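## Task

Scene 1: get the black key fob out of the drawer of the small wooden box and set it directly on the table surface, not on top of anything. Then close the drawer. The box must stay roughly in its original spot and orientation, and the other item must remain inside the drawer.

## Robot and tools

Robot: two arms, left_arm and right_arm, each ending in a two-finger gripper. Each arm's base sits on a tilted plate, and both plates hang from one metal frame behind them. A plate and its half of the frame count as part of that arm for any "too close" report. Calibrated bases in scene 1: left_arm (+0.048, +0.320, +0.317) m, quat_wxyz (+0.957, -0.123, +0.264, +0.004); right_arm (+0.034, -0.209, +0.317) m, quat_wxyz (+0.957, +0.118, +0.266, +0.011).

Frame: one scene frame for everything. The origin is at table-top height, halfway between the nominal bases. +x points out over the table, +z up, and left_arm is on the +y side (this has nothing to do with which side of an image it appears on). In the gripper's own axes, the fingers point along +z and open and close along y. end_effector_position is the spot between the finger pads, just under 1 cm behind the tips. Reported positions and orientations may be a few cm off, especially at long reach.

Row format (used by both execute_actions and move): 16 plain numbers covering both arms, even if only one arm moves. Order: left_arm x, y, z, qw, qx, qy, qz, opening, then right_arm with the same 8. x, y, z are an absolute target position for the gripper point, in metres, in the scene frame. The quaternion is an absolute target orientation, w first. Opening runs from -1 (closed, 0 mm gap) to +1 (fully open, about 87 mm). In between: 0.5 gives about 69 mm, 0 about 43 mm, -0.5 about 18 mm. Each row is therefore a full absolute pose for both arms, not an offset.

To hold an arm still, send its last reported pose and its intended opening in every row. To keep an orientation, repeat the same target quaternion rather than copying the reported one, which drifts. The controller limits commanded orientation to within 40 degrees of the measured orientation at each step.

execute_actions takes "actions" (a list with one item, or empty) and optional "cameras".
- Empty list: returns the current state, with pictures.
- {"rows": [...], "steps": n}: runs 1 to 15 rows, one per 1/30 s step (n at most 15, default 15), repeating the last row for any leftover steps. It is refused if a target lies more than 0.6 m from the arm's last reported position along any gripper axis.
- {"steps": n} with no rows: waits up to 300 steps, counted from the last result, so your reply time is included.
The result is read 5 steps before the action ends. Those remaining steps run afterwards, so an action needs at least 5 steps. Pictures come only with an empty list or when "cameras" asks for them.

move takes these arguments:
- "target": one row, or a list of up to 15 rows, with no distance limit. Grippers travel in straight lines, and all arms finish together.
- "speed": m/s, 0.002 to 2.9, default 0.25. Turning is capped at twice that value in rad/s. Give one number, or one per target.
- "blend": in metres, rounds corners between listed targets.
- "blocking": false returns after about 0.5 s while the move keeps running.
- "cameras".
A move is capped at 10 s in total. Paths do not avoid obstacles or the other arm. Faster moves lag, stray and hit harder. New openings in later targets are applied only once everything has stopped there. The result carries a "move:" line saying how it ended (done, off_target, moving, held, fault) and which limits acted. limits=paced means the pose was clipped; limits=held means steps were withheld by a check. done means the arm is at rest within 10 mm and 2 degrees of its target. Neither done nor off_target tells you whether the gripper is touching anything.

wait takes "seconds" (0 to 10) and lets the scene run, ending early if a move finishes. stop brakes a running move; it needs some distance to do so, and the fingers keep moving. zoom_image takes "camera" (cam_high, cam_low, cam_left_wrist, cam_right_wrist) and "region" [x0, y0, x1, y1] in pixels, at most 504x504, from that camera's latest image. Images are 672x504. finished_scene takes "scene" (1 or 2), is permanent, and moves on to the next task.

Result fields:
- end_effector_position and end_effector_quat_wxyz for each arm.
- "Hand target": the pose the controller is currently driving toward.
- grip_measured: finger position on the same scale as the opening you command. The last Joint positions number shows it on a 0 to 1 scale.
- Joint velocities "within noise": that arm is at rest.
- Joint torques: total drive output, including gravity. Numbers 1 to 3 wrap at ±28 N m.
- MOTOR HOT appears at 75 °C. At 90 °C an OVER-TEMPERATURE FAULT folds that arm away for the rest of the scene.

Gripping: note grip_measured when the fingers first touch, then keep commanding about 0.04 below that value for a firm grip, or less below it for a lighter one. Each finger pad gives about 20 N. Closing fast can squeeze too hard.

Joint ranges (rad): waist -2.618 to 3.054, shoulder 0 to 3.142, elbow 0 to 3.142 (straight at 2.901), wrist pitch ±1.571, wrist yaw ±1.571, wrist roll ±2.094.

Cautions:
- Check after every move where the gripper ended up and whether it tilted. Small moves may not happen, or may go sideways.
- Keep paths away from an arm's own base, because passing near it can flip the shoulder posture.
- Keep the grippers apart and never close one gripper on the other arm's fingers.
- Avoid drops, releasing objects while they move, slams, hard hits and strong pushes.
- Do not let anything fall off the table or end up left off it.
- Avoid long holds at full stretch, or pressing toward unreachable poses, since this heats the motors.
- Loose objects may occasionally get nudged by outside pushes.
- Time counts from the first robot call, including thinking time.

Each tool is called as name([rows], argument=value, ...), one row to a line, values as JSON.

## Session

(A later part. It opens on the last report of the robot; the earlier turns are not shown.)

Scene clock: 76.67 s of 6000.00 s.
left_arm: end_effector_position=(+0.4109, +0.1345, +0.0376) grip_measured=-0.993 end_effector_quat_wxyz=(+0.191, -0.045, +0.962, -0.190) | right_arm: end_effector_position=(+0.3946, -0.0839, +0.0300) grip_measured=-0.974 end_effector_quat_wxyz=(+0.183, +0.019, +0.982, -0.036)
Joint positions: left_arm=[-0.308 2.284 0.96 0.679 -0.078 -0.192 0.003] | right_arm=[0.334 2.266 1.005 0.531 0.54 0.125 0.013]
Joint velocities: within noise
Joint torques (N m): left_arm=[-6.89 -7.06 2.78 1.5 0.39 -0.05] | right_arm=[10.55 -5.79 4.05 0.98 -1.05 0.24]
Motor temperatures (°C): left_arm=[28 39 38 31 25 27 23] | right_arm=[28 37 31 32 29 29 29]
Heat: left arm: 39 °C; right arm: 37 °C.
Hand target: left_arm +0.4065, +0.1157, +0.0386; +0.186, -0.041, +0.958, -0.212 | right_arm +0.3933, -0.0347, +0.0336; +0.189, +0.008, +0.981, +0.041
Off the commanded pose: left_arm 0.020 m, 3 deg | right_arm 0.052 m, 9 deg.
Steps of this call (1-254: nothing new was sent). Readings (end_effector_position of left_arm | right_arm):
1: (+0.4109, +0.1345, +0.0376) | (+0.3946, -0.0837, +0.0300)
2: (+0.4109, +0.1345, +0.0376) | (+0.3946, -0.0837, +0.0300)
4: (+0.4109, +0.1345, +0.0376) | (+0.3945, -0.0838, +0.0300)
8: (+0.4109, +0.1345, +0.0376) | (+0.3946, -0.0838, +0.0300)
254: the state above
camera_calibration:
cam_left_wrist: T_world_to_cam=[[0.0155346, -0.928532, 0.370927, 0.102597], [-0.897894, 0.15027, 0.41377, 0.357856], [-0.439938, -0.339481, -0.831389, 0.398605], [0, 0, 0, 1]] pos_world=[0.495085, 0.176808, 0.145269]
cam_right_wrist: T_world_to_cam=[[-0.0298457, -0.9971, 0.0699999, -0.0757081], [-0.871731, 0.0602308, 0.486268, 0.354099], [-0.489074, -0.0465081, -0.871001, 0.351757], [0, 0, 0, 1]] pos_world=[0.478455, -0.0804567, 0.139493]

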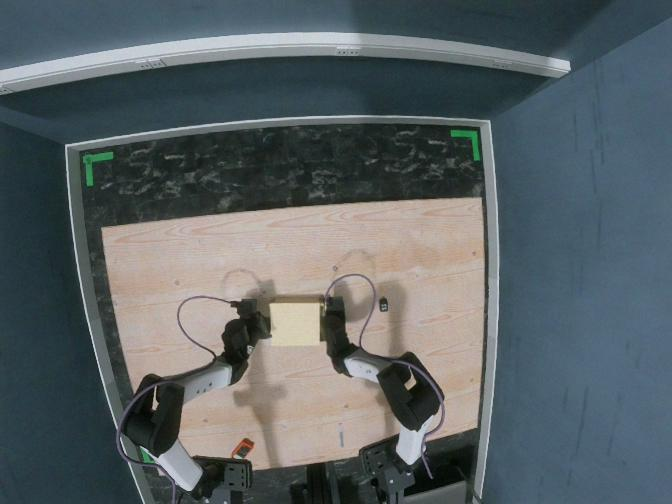

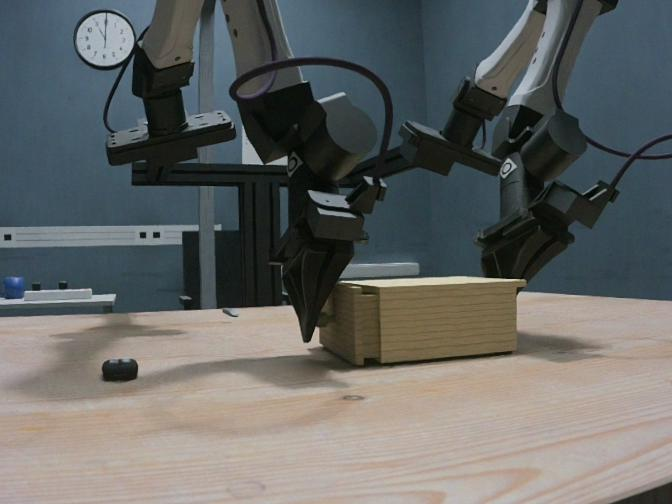

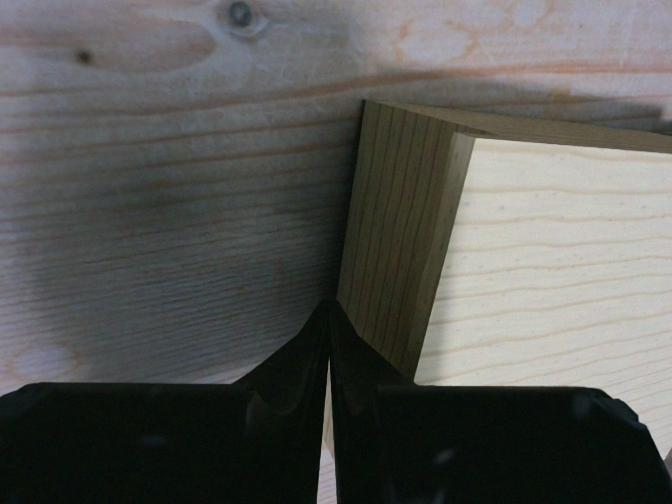

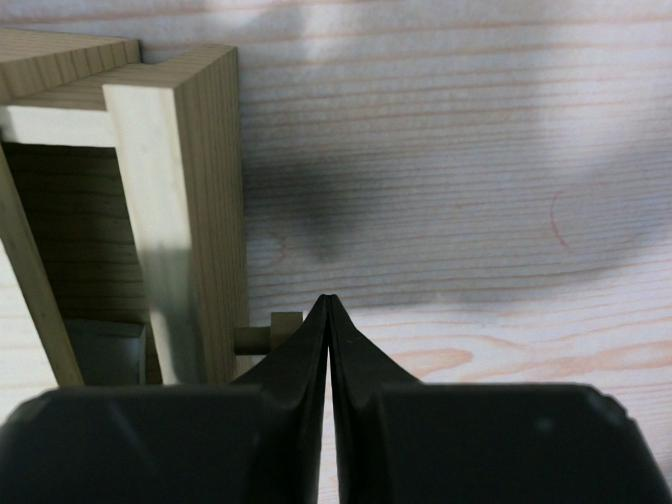

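move([
  [0.407, 0.115, 0.038, 0.1863, -0.0413, 0.9583, -0.2124, -1, 0.386, -0.100, 0.030, 0.1885, 0.0265, 0.9761, 0.1055, -1],
  [0.407, 0.115, 0.038, 0.1863, -0.0413, 0.9583, -0.2124, -1, 0.388, -0.036, 0.030, 0.1885, 0.0265, 0.9761, 0.1055, -1],
], speed=[0.1, 0.1])

zoom_image(camera="cam_low", region=[300, 270, 400, 375])

zoom_image(camera="cam_high", region=[240, 270, 400, 370])

Scene clock: 79.80 s of 6000.00 s.
left_arm: end_effector_position=(+0.4109, +0.1345, +0.0376) grip_measured=-0.993 end_effector_quat_wxyz=(+0.191, -0.045, +0.962, -0.190) | right_arm: end_effector_position=(+0.3784, -0.0754, +0.0259) grip_measured=-0.974 end_effector_quat_wxyz=(+0.172, +0.033, +0.983, +0.048)
Joint positions: left_arm=[-0.308 2.284 0.96 0.679 -0.078 -0.192 0.003] | right_arm=[0.283 2.251 0.923 0.609 0.34 0.147 0.013]
Joint velocities: within noise
Joint torques (N m): left_arm=[-6.89 -7.01 2.82 1.51 0.42 -0.06] | right_arm=[9.13 -6.15 3.81 1.11 -0.81 0.05]
Motor temperatures (°C): left_arm=[28 40 38 31 25 27 23] | right_arm=[28 37 31 32 29 29 29]
Heat: left arm: 40 °C; right arm: 37 °C.
Hand target: left_arm +0.4065, +0.1157, +0.0386; +0.186, -0.041, +0.958, -0.212 | right_arm +0.3863, -0.0376, +0.0329; +0.187, +0.026, +0.976, +0.105
Off the commanded pose: left_arm 0.020 m, 3 deg | right_arm 0.041 m, 7 deg.
Kept back: nothing.
move: off_target (left_arm, right_arm)
camera_calibration:
cam_left_wrist: T_world_to_cam=[[0.0155346, -0.928532, 0.370927, 0.102597], [-0.897894, 0.15027, 0.41377, 0.357856], [-0.439938, -0.339481, -0.831389, 0.398605], [0, 0, 0, 1]] pos_world=[0.495085, 0.176808, 0.145269]
cam_right_wrist: T_world_to_cam=[[-0.0275443, -0.994593, -0.100128, -0.0637122], [-0.862655, -0.0269569, 0.505075, 0.331059], [-0.505043, 0.100288, -0.857248, 0.357324], [0, 0, 0, 1]] pos_world=[0.464298, -0.0902788, 0.132726]

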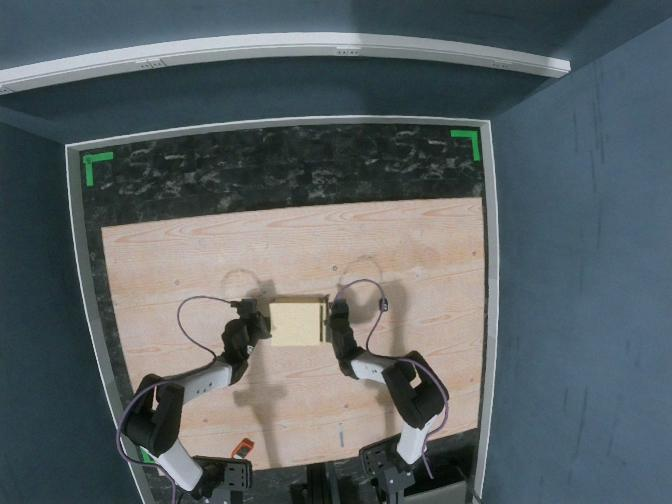

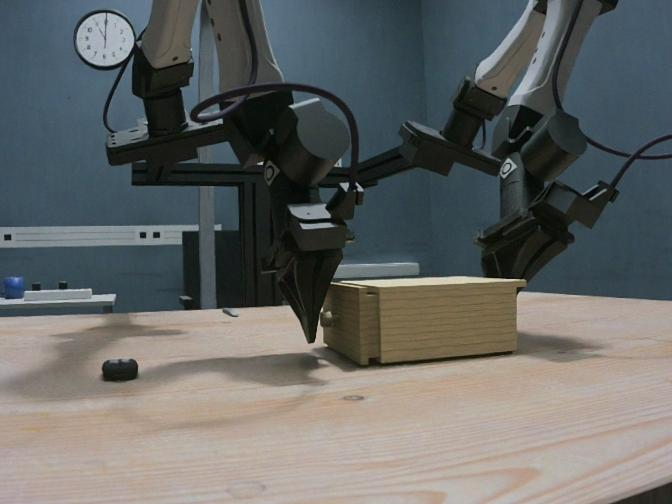

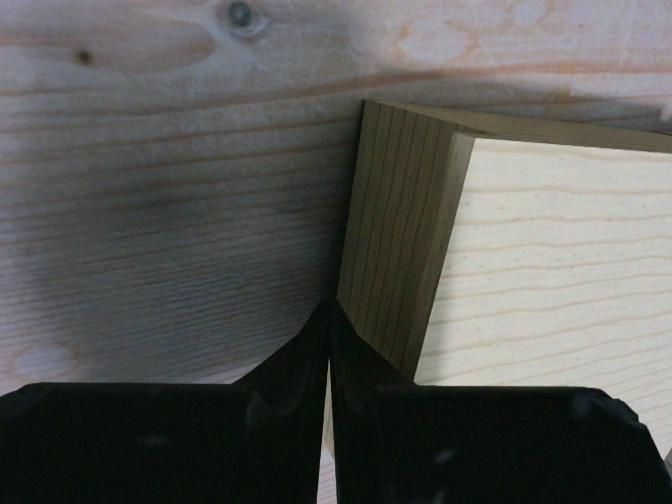

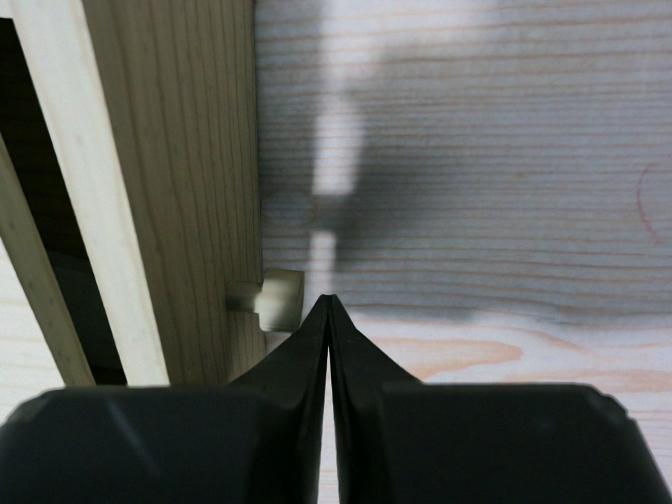

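Scaled by 4.800 from the camera's 672x504 image, which has a finer 960x720 frame.

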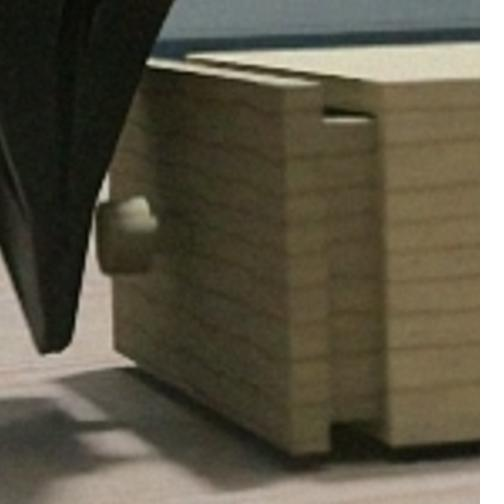

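Scaled by 3.150 from the camera's 672x504 image, which has a finer 960x720 frame.

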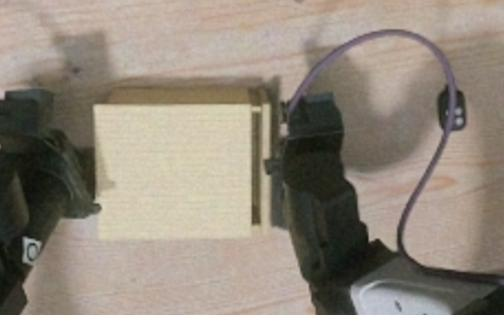

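move([
  [0.407, 0.115, 0.038, 0.1863, -0.0413, 0.9583, -0.2124, -1, 0.398, -0.094, 0.034, 0.1892, 0.0199, 0.9779, 0.0863, -1],
  [0.407, 0.115, 0.038, 0.1863, -0.0413, 0.9583, -0.2124, -1, 0.398, -0.032, 0.047, 0.1892, 0.0199, 0.9779, 0.0863, -1],
], speed=[0.1, 0.1])

zoom_image(camera="cam_low", region=[300, 270, 400, 375])

zoom_image(camera="cam_high", region=[240, 270, 400, 370])

Scene clock: 83.03 s of 6000.00 s.
left_arm: end_effector_position=(+0.4109, +0.1345, +0.0376) grip_measured=-0.993 end_effector_quat_wxyz=(+0.191, -0.045, +0.962, -0.190) | right_arm: end_effector_position=(+0.3793, -0.0546, +0.0374) grip_measured=-0.974 end_effector_quat_wxyz=(+0.164, +0.011, +0.985, +0.050)
Joint positions: left_arm=[-0.308 2.284 0.96 0.679 -0.078 -0.192 0.003] | right_arm=[0.344 2.234 0.958 0.524 0.373 0.157 0.013]
Joint velocities: within noise
Joint torques (N m): left_arm=[-6.87 -6.98 2.77 1.51 0.41 -0.06] | right_arm=[7.24 -8.35 4.01 1.03 -0.51 0.08]
Motor temperatures (°C): left_arm=[28 40 38 31 25 27 23] | right_arm=[28 37 31 32 29 29 29]
Heat: left arm: 40 °C; right arm: 37 °C.
Hand target: left_arm +0.4065, +0.1157, +0.0386; +0.186, -0.041, +0.958, -0.212 | right_arm +0.3973, -0.0327, +0.0483; +0.189, +0.019, +0.978, +0.086
Off the commanded pose: left_arm 0.020 m, 3 deg | right_arm 0.031 m, 5 deg.
Kept back: nothing.
move: off_target (left_arm, right_arm)
camera_calibration:
cam_left_wrist: T_world_to_cam=[[0.0155346, -0.928532, 0.370927, 0.102597], [-0.897894, 0.15027, 0.41377, 0.357856], [-0.439938, -0.339481, -0.831389, 0.398605], [0, 0, 0, 1]] pos_world=[0.495085, 0.176808, 0.145269]
cam_right_wrist: T_world_to_cam=[[0.0138173, -0.995257, -0.0962956, -0.0577057], [-0.853663, -0.0618867, 0.517136, 0.320791], [-0.520642, 0.0750586, -0.850469, 0.369816], [0, 0, 0, 1]] pos_world=[0.467187, -0.0653372, 0.143068]

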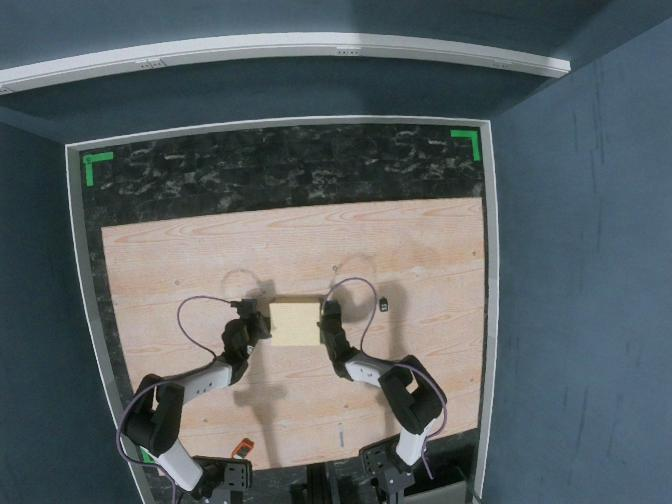

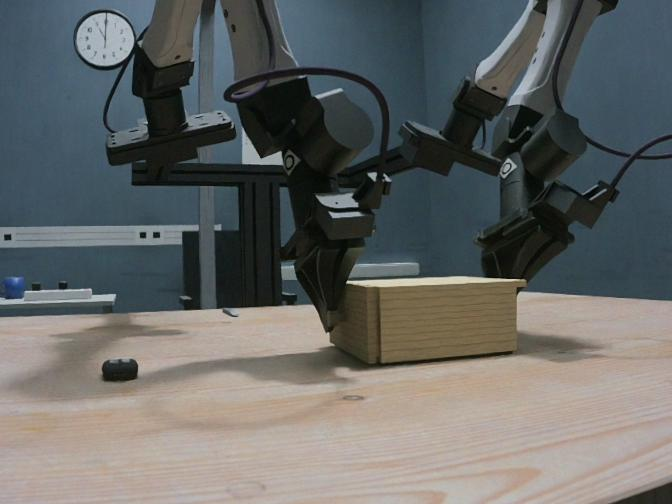

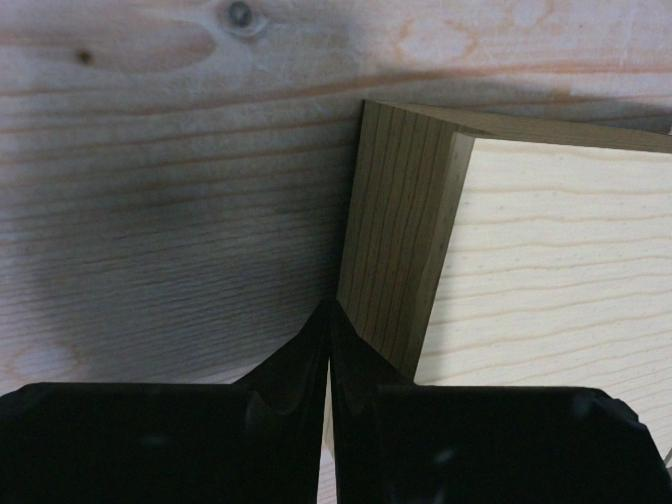

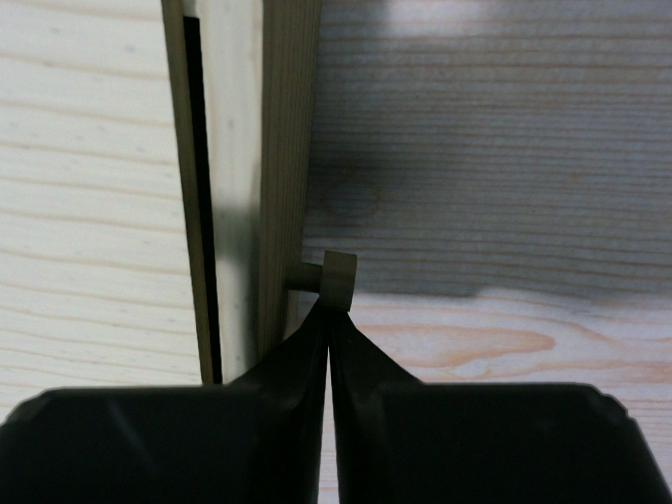

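Scaled by 4.800 from the camera's 672x504 image, which has a finer 960x720 frame.

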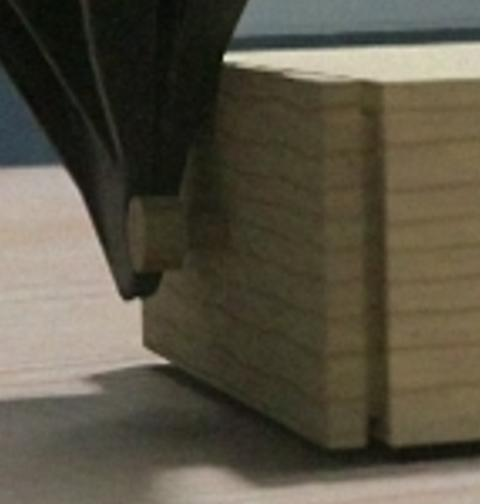

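Scaled by 3.150 from the camera's 672x504 image, which has a finer 960x720 frame.

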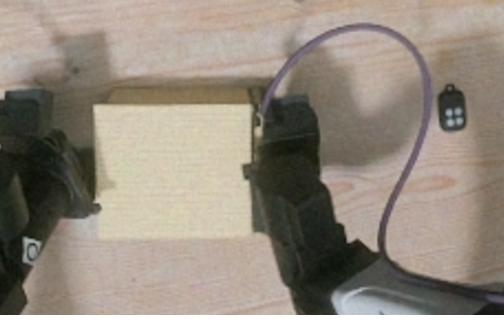

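move([
  [0.407, 0.115, 0.038, 0.1863, -0.0413, 0.9583, -0.2124, -1, 0.392, -0.088, 0.040, 0.1892, 0.0199, 0.9779, 0.0863, -1],
  [0.407, 0.115, 0.038, 0.1863, -0.0413, 0.9583, -0.2124, -1, 0.404, -0.085, 0.034, 0.1892, 0.0199, 0.9779, 0.0863, -1],
], speed=[0.12, 0.08], cameras=["cam_low", "cam_right_wrist"])

zoom_image(camera="cam_low", region=[290, 270, 400, 375])

Scene clock: 84.60 s of 6000.00 s.
left_arm: end_effector_position=(+0.4109, +0.1345, +0.0376) grip_measured=-0.993 end_effector_quat_wxyz=(+0.191, -0.045, +0.962, -0.190) | right_arm: end_effector_position=(+0.3912, -0.0825, +0.0280) grip_measured=-0.974 end_effector_quat_wxyz=(+0.174, +0.018, +0.981, +0.083)
Joint positions: left_arm=[-0.308 2.284 0.96 0.679 -0.078 -0.192 0.003] | right_arm=[0.228 2.222 0.934 0.59 0.225 0.09 0.013]
Joint velocities: within noise
Joint torques (N m): left_arm=[-6.89 -7.02 2.81 1.5 0.41 -0.04] | right_arm=[3.62 -9.2 2.02 0.82 -0.15 -0.28]
Motor temperatures (°C): left_arm=[29 40 37 31 25 27 23] | right_arm=[28 37 31 32 29 29 29]
Heat: left arm: 40 °C; right arm: 37 °C.
Hand target: left_arm +0.4065, +0.1157, +0.0386; +0.186, -0.041, +0.958, -0.212 | right_arm +0.4039, -0.0851, +0.0340; +0.189, +0.020, +0.978, +0.086
Off the commanded pose: left_arm 0.020 m, 3 deg | right_arm 0.014 m, 2 deg.
Kept back: nothing.
move: off_target (left_arm, right_arm)
camera_calibration:
cam_right_wrist: T_world_to_cam=[[0.0139899, -0.986424, -0.163622, -0.0840425], [-0.864539, -0.0941482, 0.493668, 0.336275], [-0.502371, 0.134551, -0.854119, 0.367951], [0, 0, 0, 1]] pos_world=[0.476747, -0.10075, 0.134514]
Images, in order (width x height): cam_low 672x504, cam_right_wrist 672x504.

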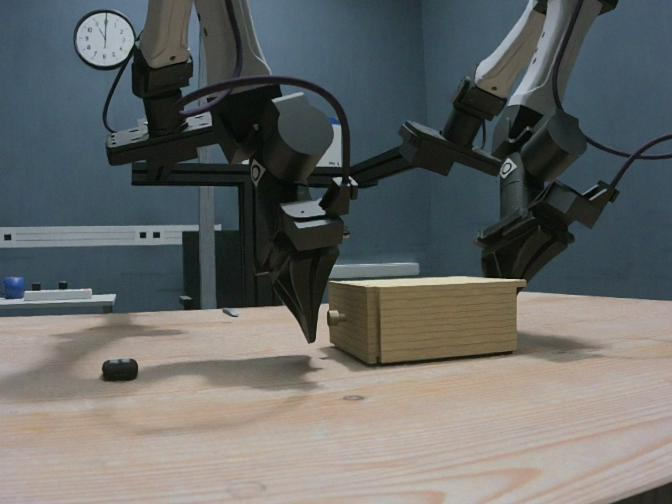

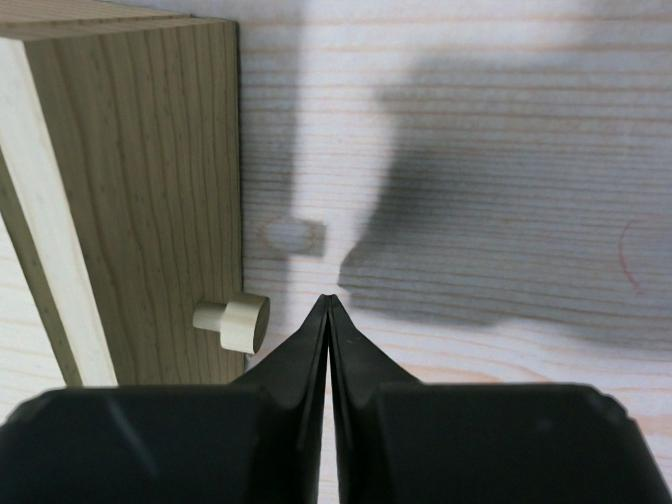

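Scaled by 4.582 from the camera's 672x504 image, which has a finer 960x720 frame.

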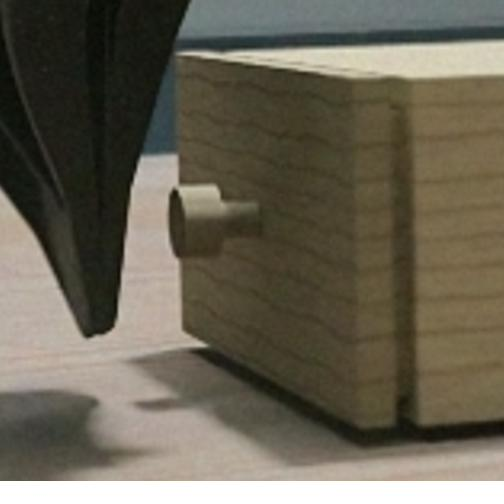

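move(target=[0.407, 0.115, 0.038, 0.1863, -0.0413, 0.9583, -0.2124, -1, 0.406, -0.035, 0.046, 0.1892, 0.0199, 0.9779, 0.0863, -1], speed=0.1, cameras=["cam_low", "cam_right_wrist", "cam_high", "cam_left_wrist"])

zoom_image(camera="cam_low", region=[290, 270, 400, 375])

zoom_image(camera="cam_high", region=[240, 270, 400, 370])

Scene clock: 85.90 s of 6000.00 s.
left_arm: end_effector_position=(+0.4109, +0.1345, +0.0376) grip_measured=-0.993 end_effector_quat_wxyz=(+0.191, -0.045, +0.962, -0.190) | right_arm: end_effector_position=(+0.3969, -0.0684, +0.0372) grip_measured=-0.974 end_effector_quat_wxyz=(+0.175, +0.022, +0.984, +0.038)
Joint positions: left_arm=[-0.308 2.284 0.96 0.679 -0.078 -0.192 0.003] | right_arm=[0.311 2.222 0.986 0.512 0.377 0.142 0.013]
Joint velocities: within noise
Joint torques (N m): left_arm=[-6.84 -7.02 2.82 1.5 0.41 -0.05] | right_arm=[8.99 -7.75 3.86 0.97 -0.62 0.07]
Motor temperatures (°C): left_arm=[29 40 37 31 25 27 23] | right_arm=[28 37 31 32 29 29 29]
Heat: left arm: 40 °C; right arm: 37 °C.
Hand target: left_arm +0.4065, +0.1157, +0.0386; +0.186, -0.041, +0.958, -0.212 | right_arm +0.4048, -0.0360, +0.0475; +0.188, +0.019, +0.978, +0.086
Off the commanded pose: left_arm 0.020 m, 3 deg | right_arm 0.036 m, 6 deg.
Kept back: nothing.
move: off_target (left_arm, right_arm)
camera_calibration:
cam_left_wrist: T_world_to_cam=[[0.0155346, -0.928532, 0.370927, 0.102597], [-0.897894, 0.15027, 0.41377, 0.357856], [-0.439938, -0.339481, -0.831389, 0.398605], [0, 0, 0, 1]] pos_world=[0.495085, 0.176808, 0.145269]
cam_right_wrist: T_world_to_cam=[[-0.0100968, -0.996907, -0.0779419, -0.0629899], [-0.86491, -0.0304105, 0.501005, 0.342224], [-0.501825, 0.0724713, -0.861928, 0.372692], [0, 0, 0, 1]] pos_world=[0.482383, -0.0793973, 0.144868]

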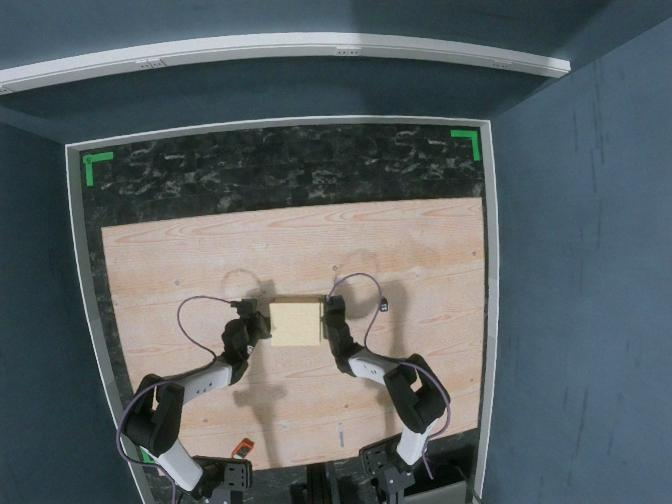

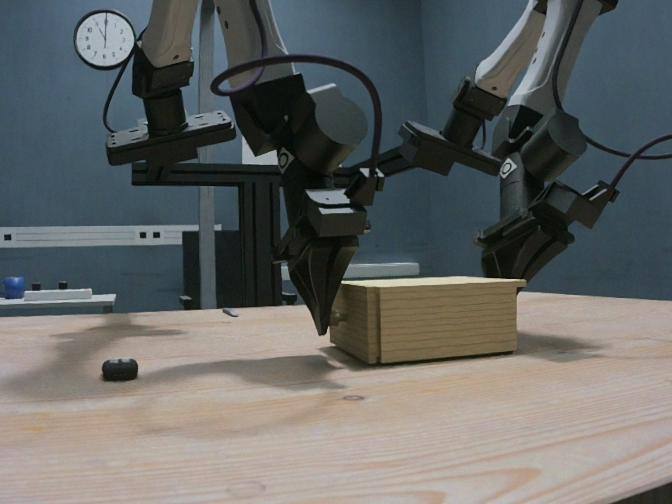

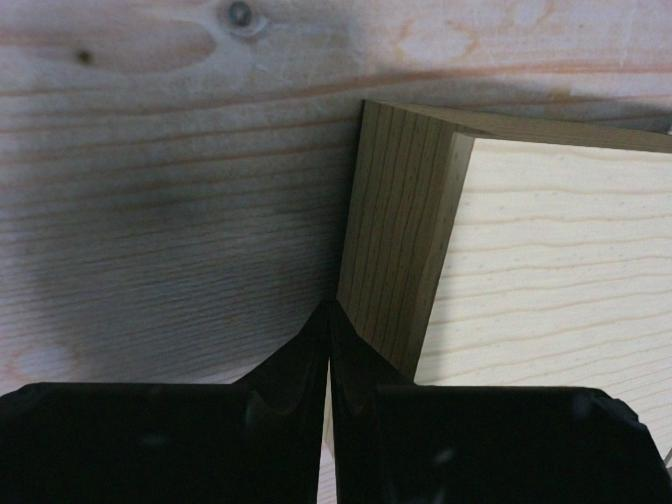

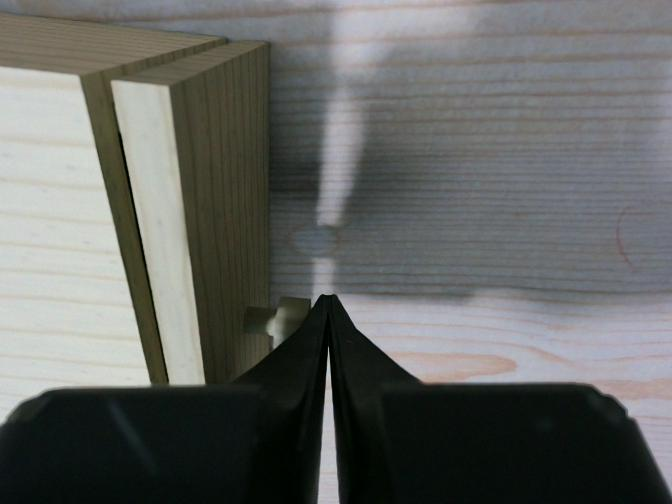

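Scaled by 4.582 from the camera's 672x504 image, which has a finer 960x720 frame.

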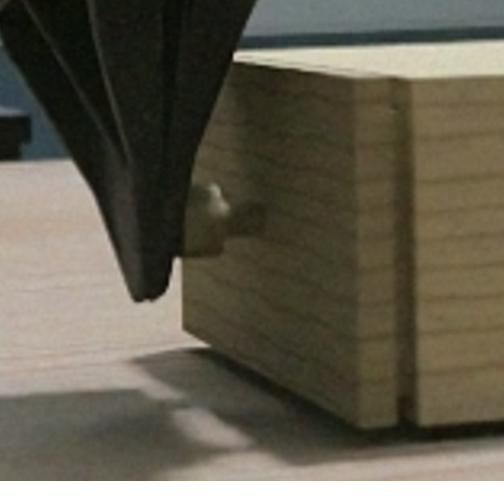

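Scaled by 3.150 from the camera's 672x504 image, which has a finer 960x720 frame.

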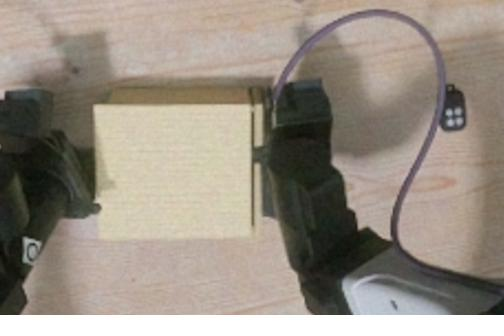

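zoom_image(camera="cam_right_wrist", region=[40, 20, 340, 400])

zoom_image(camera="cam_high", region=[305, 290, 345, 350])

zoom_image(camera="cam_low", region=[350, 270, 400, 375])

Scaled by 1.326 from the camera's 672x504 image, which has a finer 960x720 frame.

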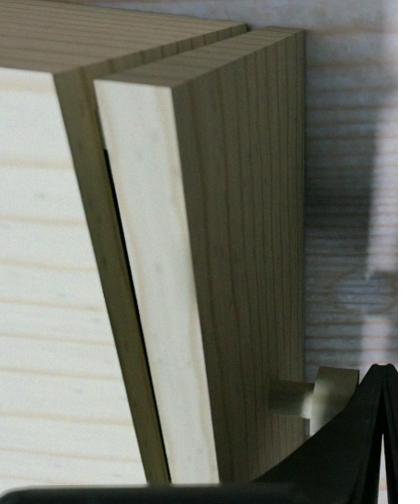

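Scaled by 8.400 from the camera's 672x504 image, which has a finer 960x720 frame.

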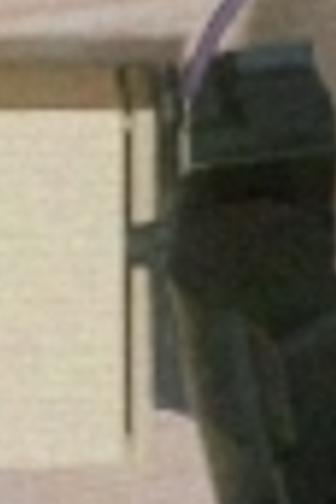

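Scaled by 4.800 from the camera's 672x504 image, which has a finer 960x720 frame.

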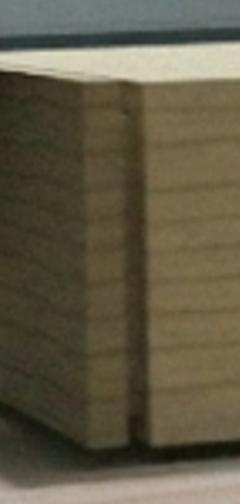

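move([
  [0.407, 0.113, 0.038, 0.1863, -0.0413, 0.9583, -0.2124, -1, 0.402, -0.030, 0.056, 0.1892, 0.0199, 0.9779, 0.0863, -1],
  [0.407, 0.113, 0.038, 0.1863, -0.0413, 0.9583, -0.2124, -1, 0.402, -0.028, 0.038, 0.1892, 0.0199, 0.9779, 0.0863, -1],
], speed=0.08, cameras=["cam_low", "cam_right_wrist", "cam_high", "cam_left_wrist"])

zoom_image(camera="cam_low", region=[290, 270, 400, 375])

zoom_image(camera="cam_high", region=[305, 290, 345, 350])

Scene clock: 87.53 s of 6000.00 s.
left_arm: end_effector_position=(+0.4117, +0.1347, +0.0365) grip_measured=-0.993 end_effector_quat_wxyz=(+0.191, -0.045, +0.963, -0.187) | right_arm: end_effector_position=(+0.3955, -0.0674, +0.0363) grip_measured=-0.974 end_effector_quat_wxyz=(+0.175, +0.024, +0.984, +0.025)
Joint positions: left_arm=[-0.31 2.288 0.965 0.679 -0.087 -0.192 0.003] | right_arm=[0.325 2.232 0.994 0.507 0.413 0.152 0.013]
Joint velocities: within noise
Joint torques (N m): left_arm=[-7.23 -7.15 2.66 1.48 0.45 -0.09] | right_arm=[8.98 -6.05 4.15 1.17 -0.84 0.1]
Motor temperatures (°C): left_arm=[29 41 37 31 25 27 23] | right_arm=[28 37 31 32 29 29 29]
Heat: left arm: 41 °C; right arm: 37 °C.
Hand target: left_arm +0.4064, +0.1138, +0.0387; +0.186, -0.041, +0.959, -0.212 | right_arm +0.4003, -0.0296, +0.0411; +0.188, +0.019, +0.978, +0.085
Off the commanded pose: left_arm 0.022 m, 3 deg | right_arm 0.040 m, 7 deg.
Kept back: nothing.
move: off_target (left_arm, right_arm)
camera_calibration:
cam_left_wrist: T_world_to_cam=[[0.0181397, -0.930864, 0.364914, 0.102647], [-0.898725, 0.144755, 0.413932, 0.360083], [-0.438138, -0.335466, -0.833965, 0.396982], [0, 0, 0, 1]] pos_world=[0.495687, 0.176601, 0.144562]
cam_right_wrist: T_world_to_cam=[[-0.0180061, -0.998453, -0.0526146, -0.0600779], [-0.86472, -0.0108663, 0.502136, 0.342723], [-0.501931, 0.0545384, -0.863187, 0.370004], [0, 0, 0, 1]] pos_world=[0.480995, -0.0764403, 0.144128]

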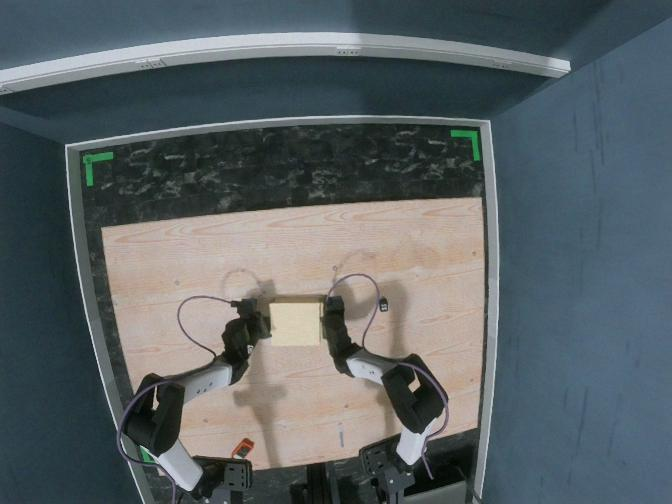

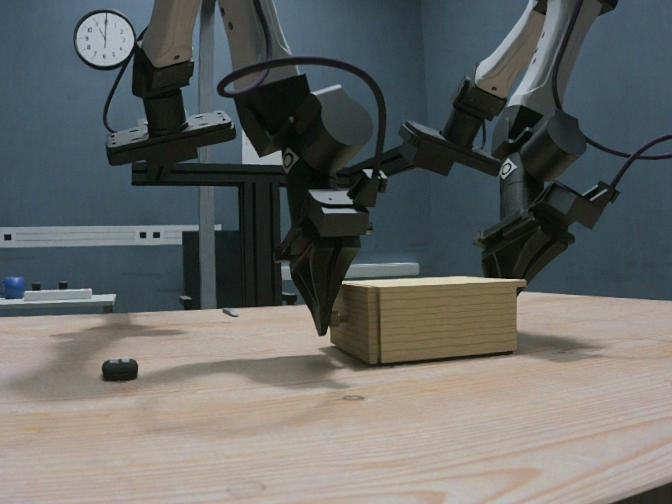

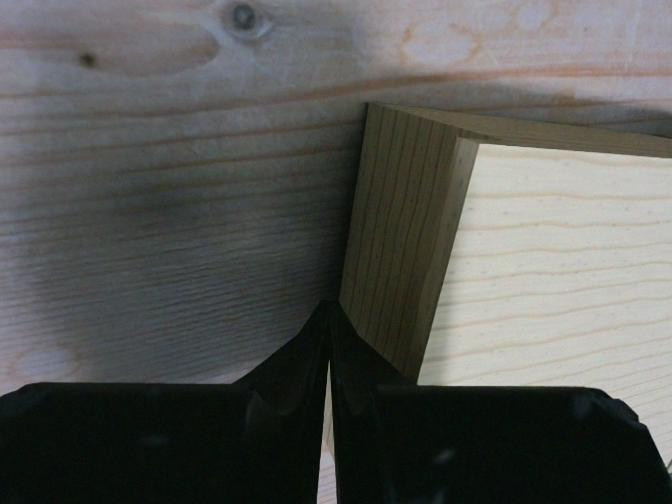

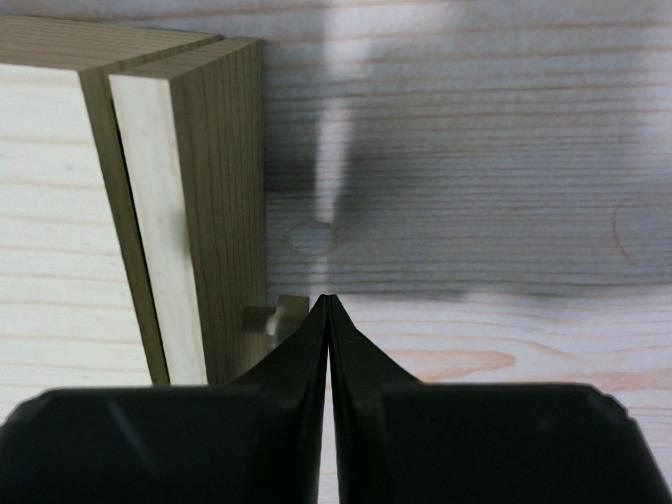

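Scaled by 4.582 from the camera's 672x504 image, which has a finer 960x720 frame.

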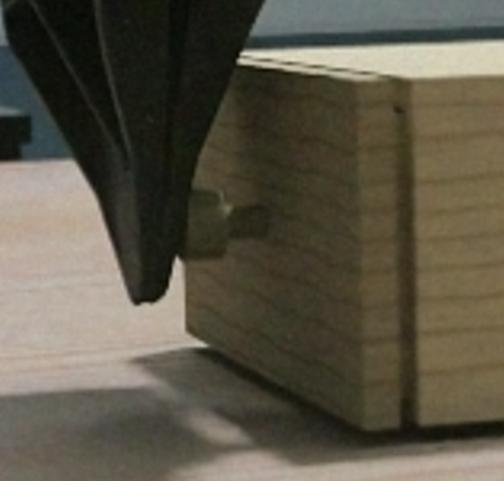

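Scaled by 8.400 from the camera's 672x504 image, which has a finer 960x720 frame.

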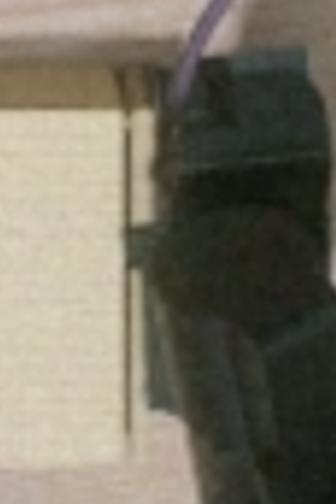

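move([
  [0.407, 0.112, 0.038, 0.1863, -0.0413, 0.9583, -0.2124, -1, 0.402, -0.027, 0.058, 0.1892, 0.0199, 0.9779, 0.0863, -1],
  [0.407, 0.112, 0.038, 0.1863, -0.0413, 0.9583, -0.2124, -1, 0.402, -0.026, 0.034, 0.1892, 0.0199, 0.9779, 0.0863, -1],
  [0.407, 0.112, 0.038, 0.1863, -0.0413, 0.9583, -0.2124, -1, 0.402, -0.025, 0.058, 0.1892, 0.0199, 0.9779, 0.0863, -1],
  [0.407, 0.112, 0.038, 0.1863, -0.0413, 0.9583, -0.2124, -1, 0.402, -0.024, 0.040, 0.1892, 0.0199, 0.9779, 0.0863, -1],
], speed=0.1, cameras=["cam_low", "cam_right_wrist", "cam_high", "cam_left_wrist"])

zoom_image(camera="cam_low", region=[290, 270, 400, 375])

zoom_image(camera="cam_high", region=[305, 290, 345, 350])

Scene clock: 89.07 s of 6000.00 s.
left_arm: end_effector_position=(+0.4117, +0.1348, +0.0365) grip_measured=-0.993 end_effector_quat_wxyz=(+0.192, -0.045, +0.963, -0.185) | right_arm: end_effector_position=(+0.3938, -0.0674, +0.0354) grip_measured=-0.974 end_effector_quat_wxyz=(+0.174, +0.026, +0.984, +0.015)
Joint positions: left_arm=[-0.312 2.288 0.965 0.679 -0.092 -0.192 0.003] | right_arm=[0.334 2.24 0.998 0.505 0.44 0.161 0.013]
Joint velocities: within noise
Joint torques (N m): left_arm=[-7.23 -7.04 2.82 1.49 0.48 -0.1] | right_arm=[9.1 -6.89 4.01 1.09 -1 0.07]
Motor temperatures (°C): left_arm=[29 41 37 31 25 27 23] | right_arm=[28 37 31 32 29 29 29]
Heat: left arm: 41 °C; right arm: 37 °C.
Hand target: left_arm +0.4063, +0.1128, +0.0388; +0.186, -0.041, +0.959, -0.212 | right_arm +0.4001, -0.0260, +0.0435; +0.188, +0.019, +0.978, +0.085
Off the commanded pose: left_arm 0.023 m, 3 deg | right_arm 0.044 m, 8 deg.
Kept back: nothing.
move: off_target (left_arm, right_arm)
camera_calibration:
cam_left_wrist: T_world_to_cam=[[0.0187189, -0.932377, 0.361001, 0.102839], [-0.899096, 0.142242, 0.413998, 0.360574], [-0.437352, -0.332324, -0.835634, 0.396297], [0, 0, 0, 1]] pos_world=[0.495587, 0.176295, 0.144758]
cam_right_wrist: T_world_to_cam=[[-0.0266708, -0.999082, -0.0335331, -0.0574071], [-0.864017, 0.0061683, 0.503425, 0.342586], [-0.502756, 0.0423999, -0.863388, 0.367845], [0, 0, 0, 1]] pos_world=[0.479405, -0.0750641, 0.143202]

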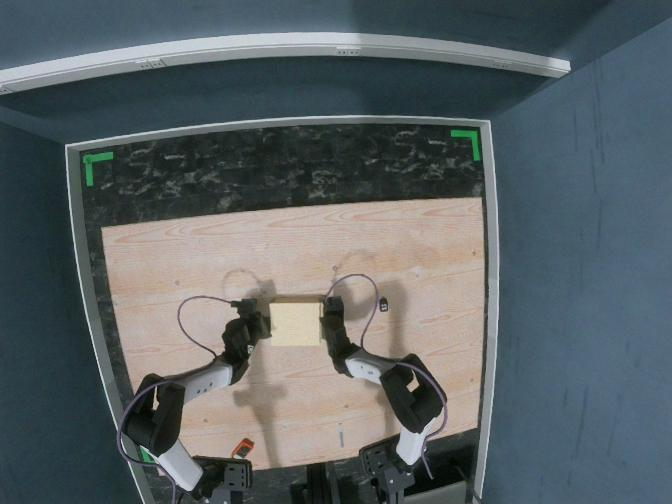

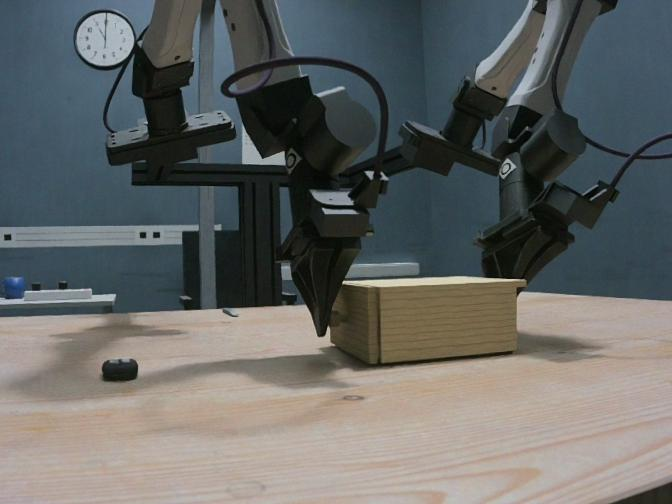

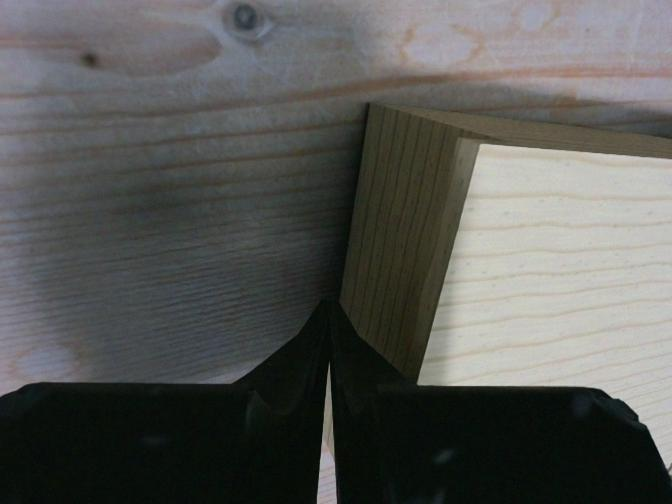

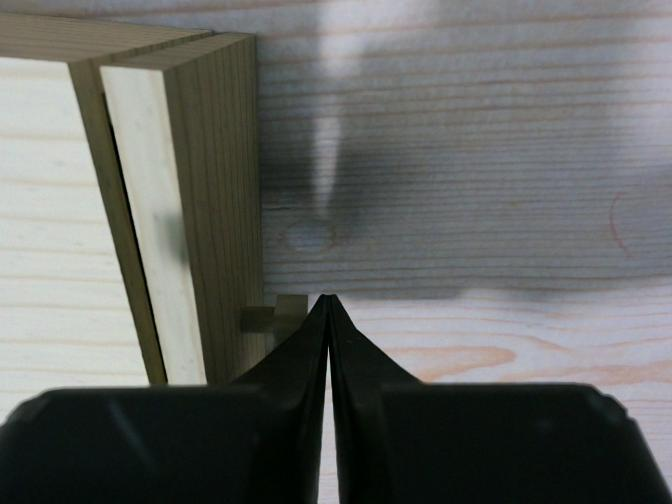

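Scaled by 4.582 from the camera's 672x504 image, which has a finer 960x720 frame.

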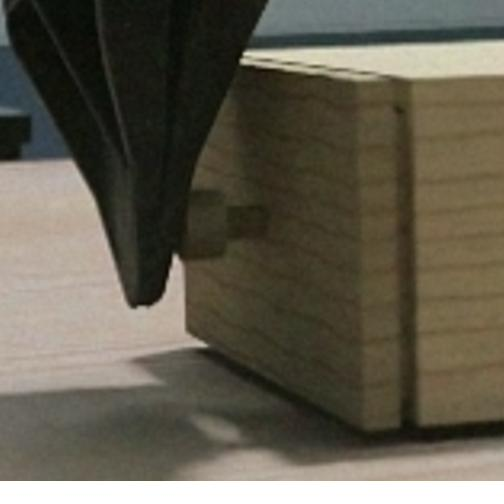

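Scaled by 8.400 from the camera's 672x504 image, which has a finer 960x720 frame.

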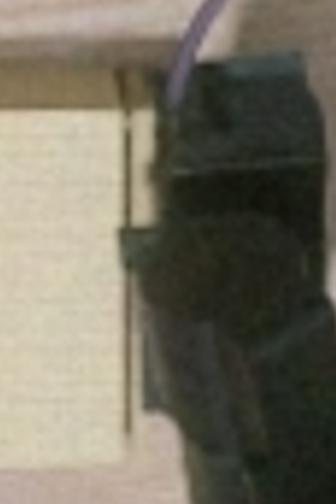

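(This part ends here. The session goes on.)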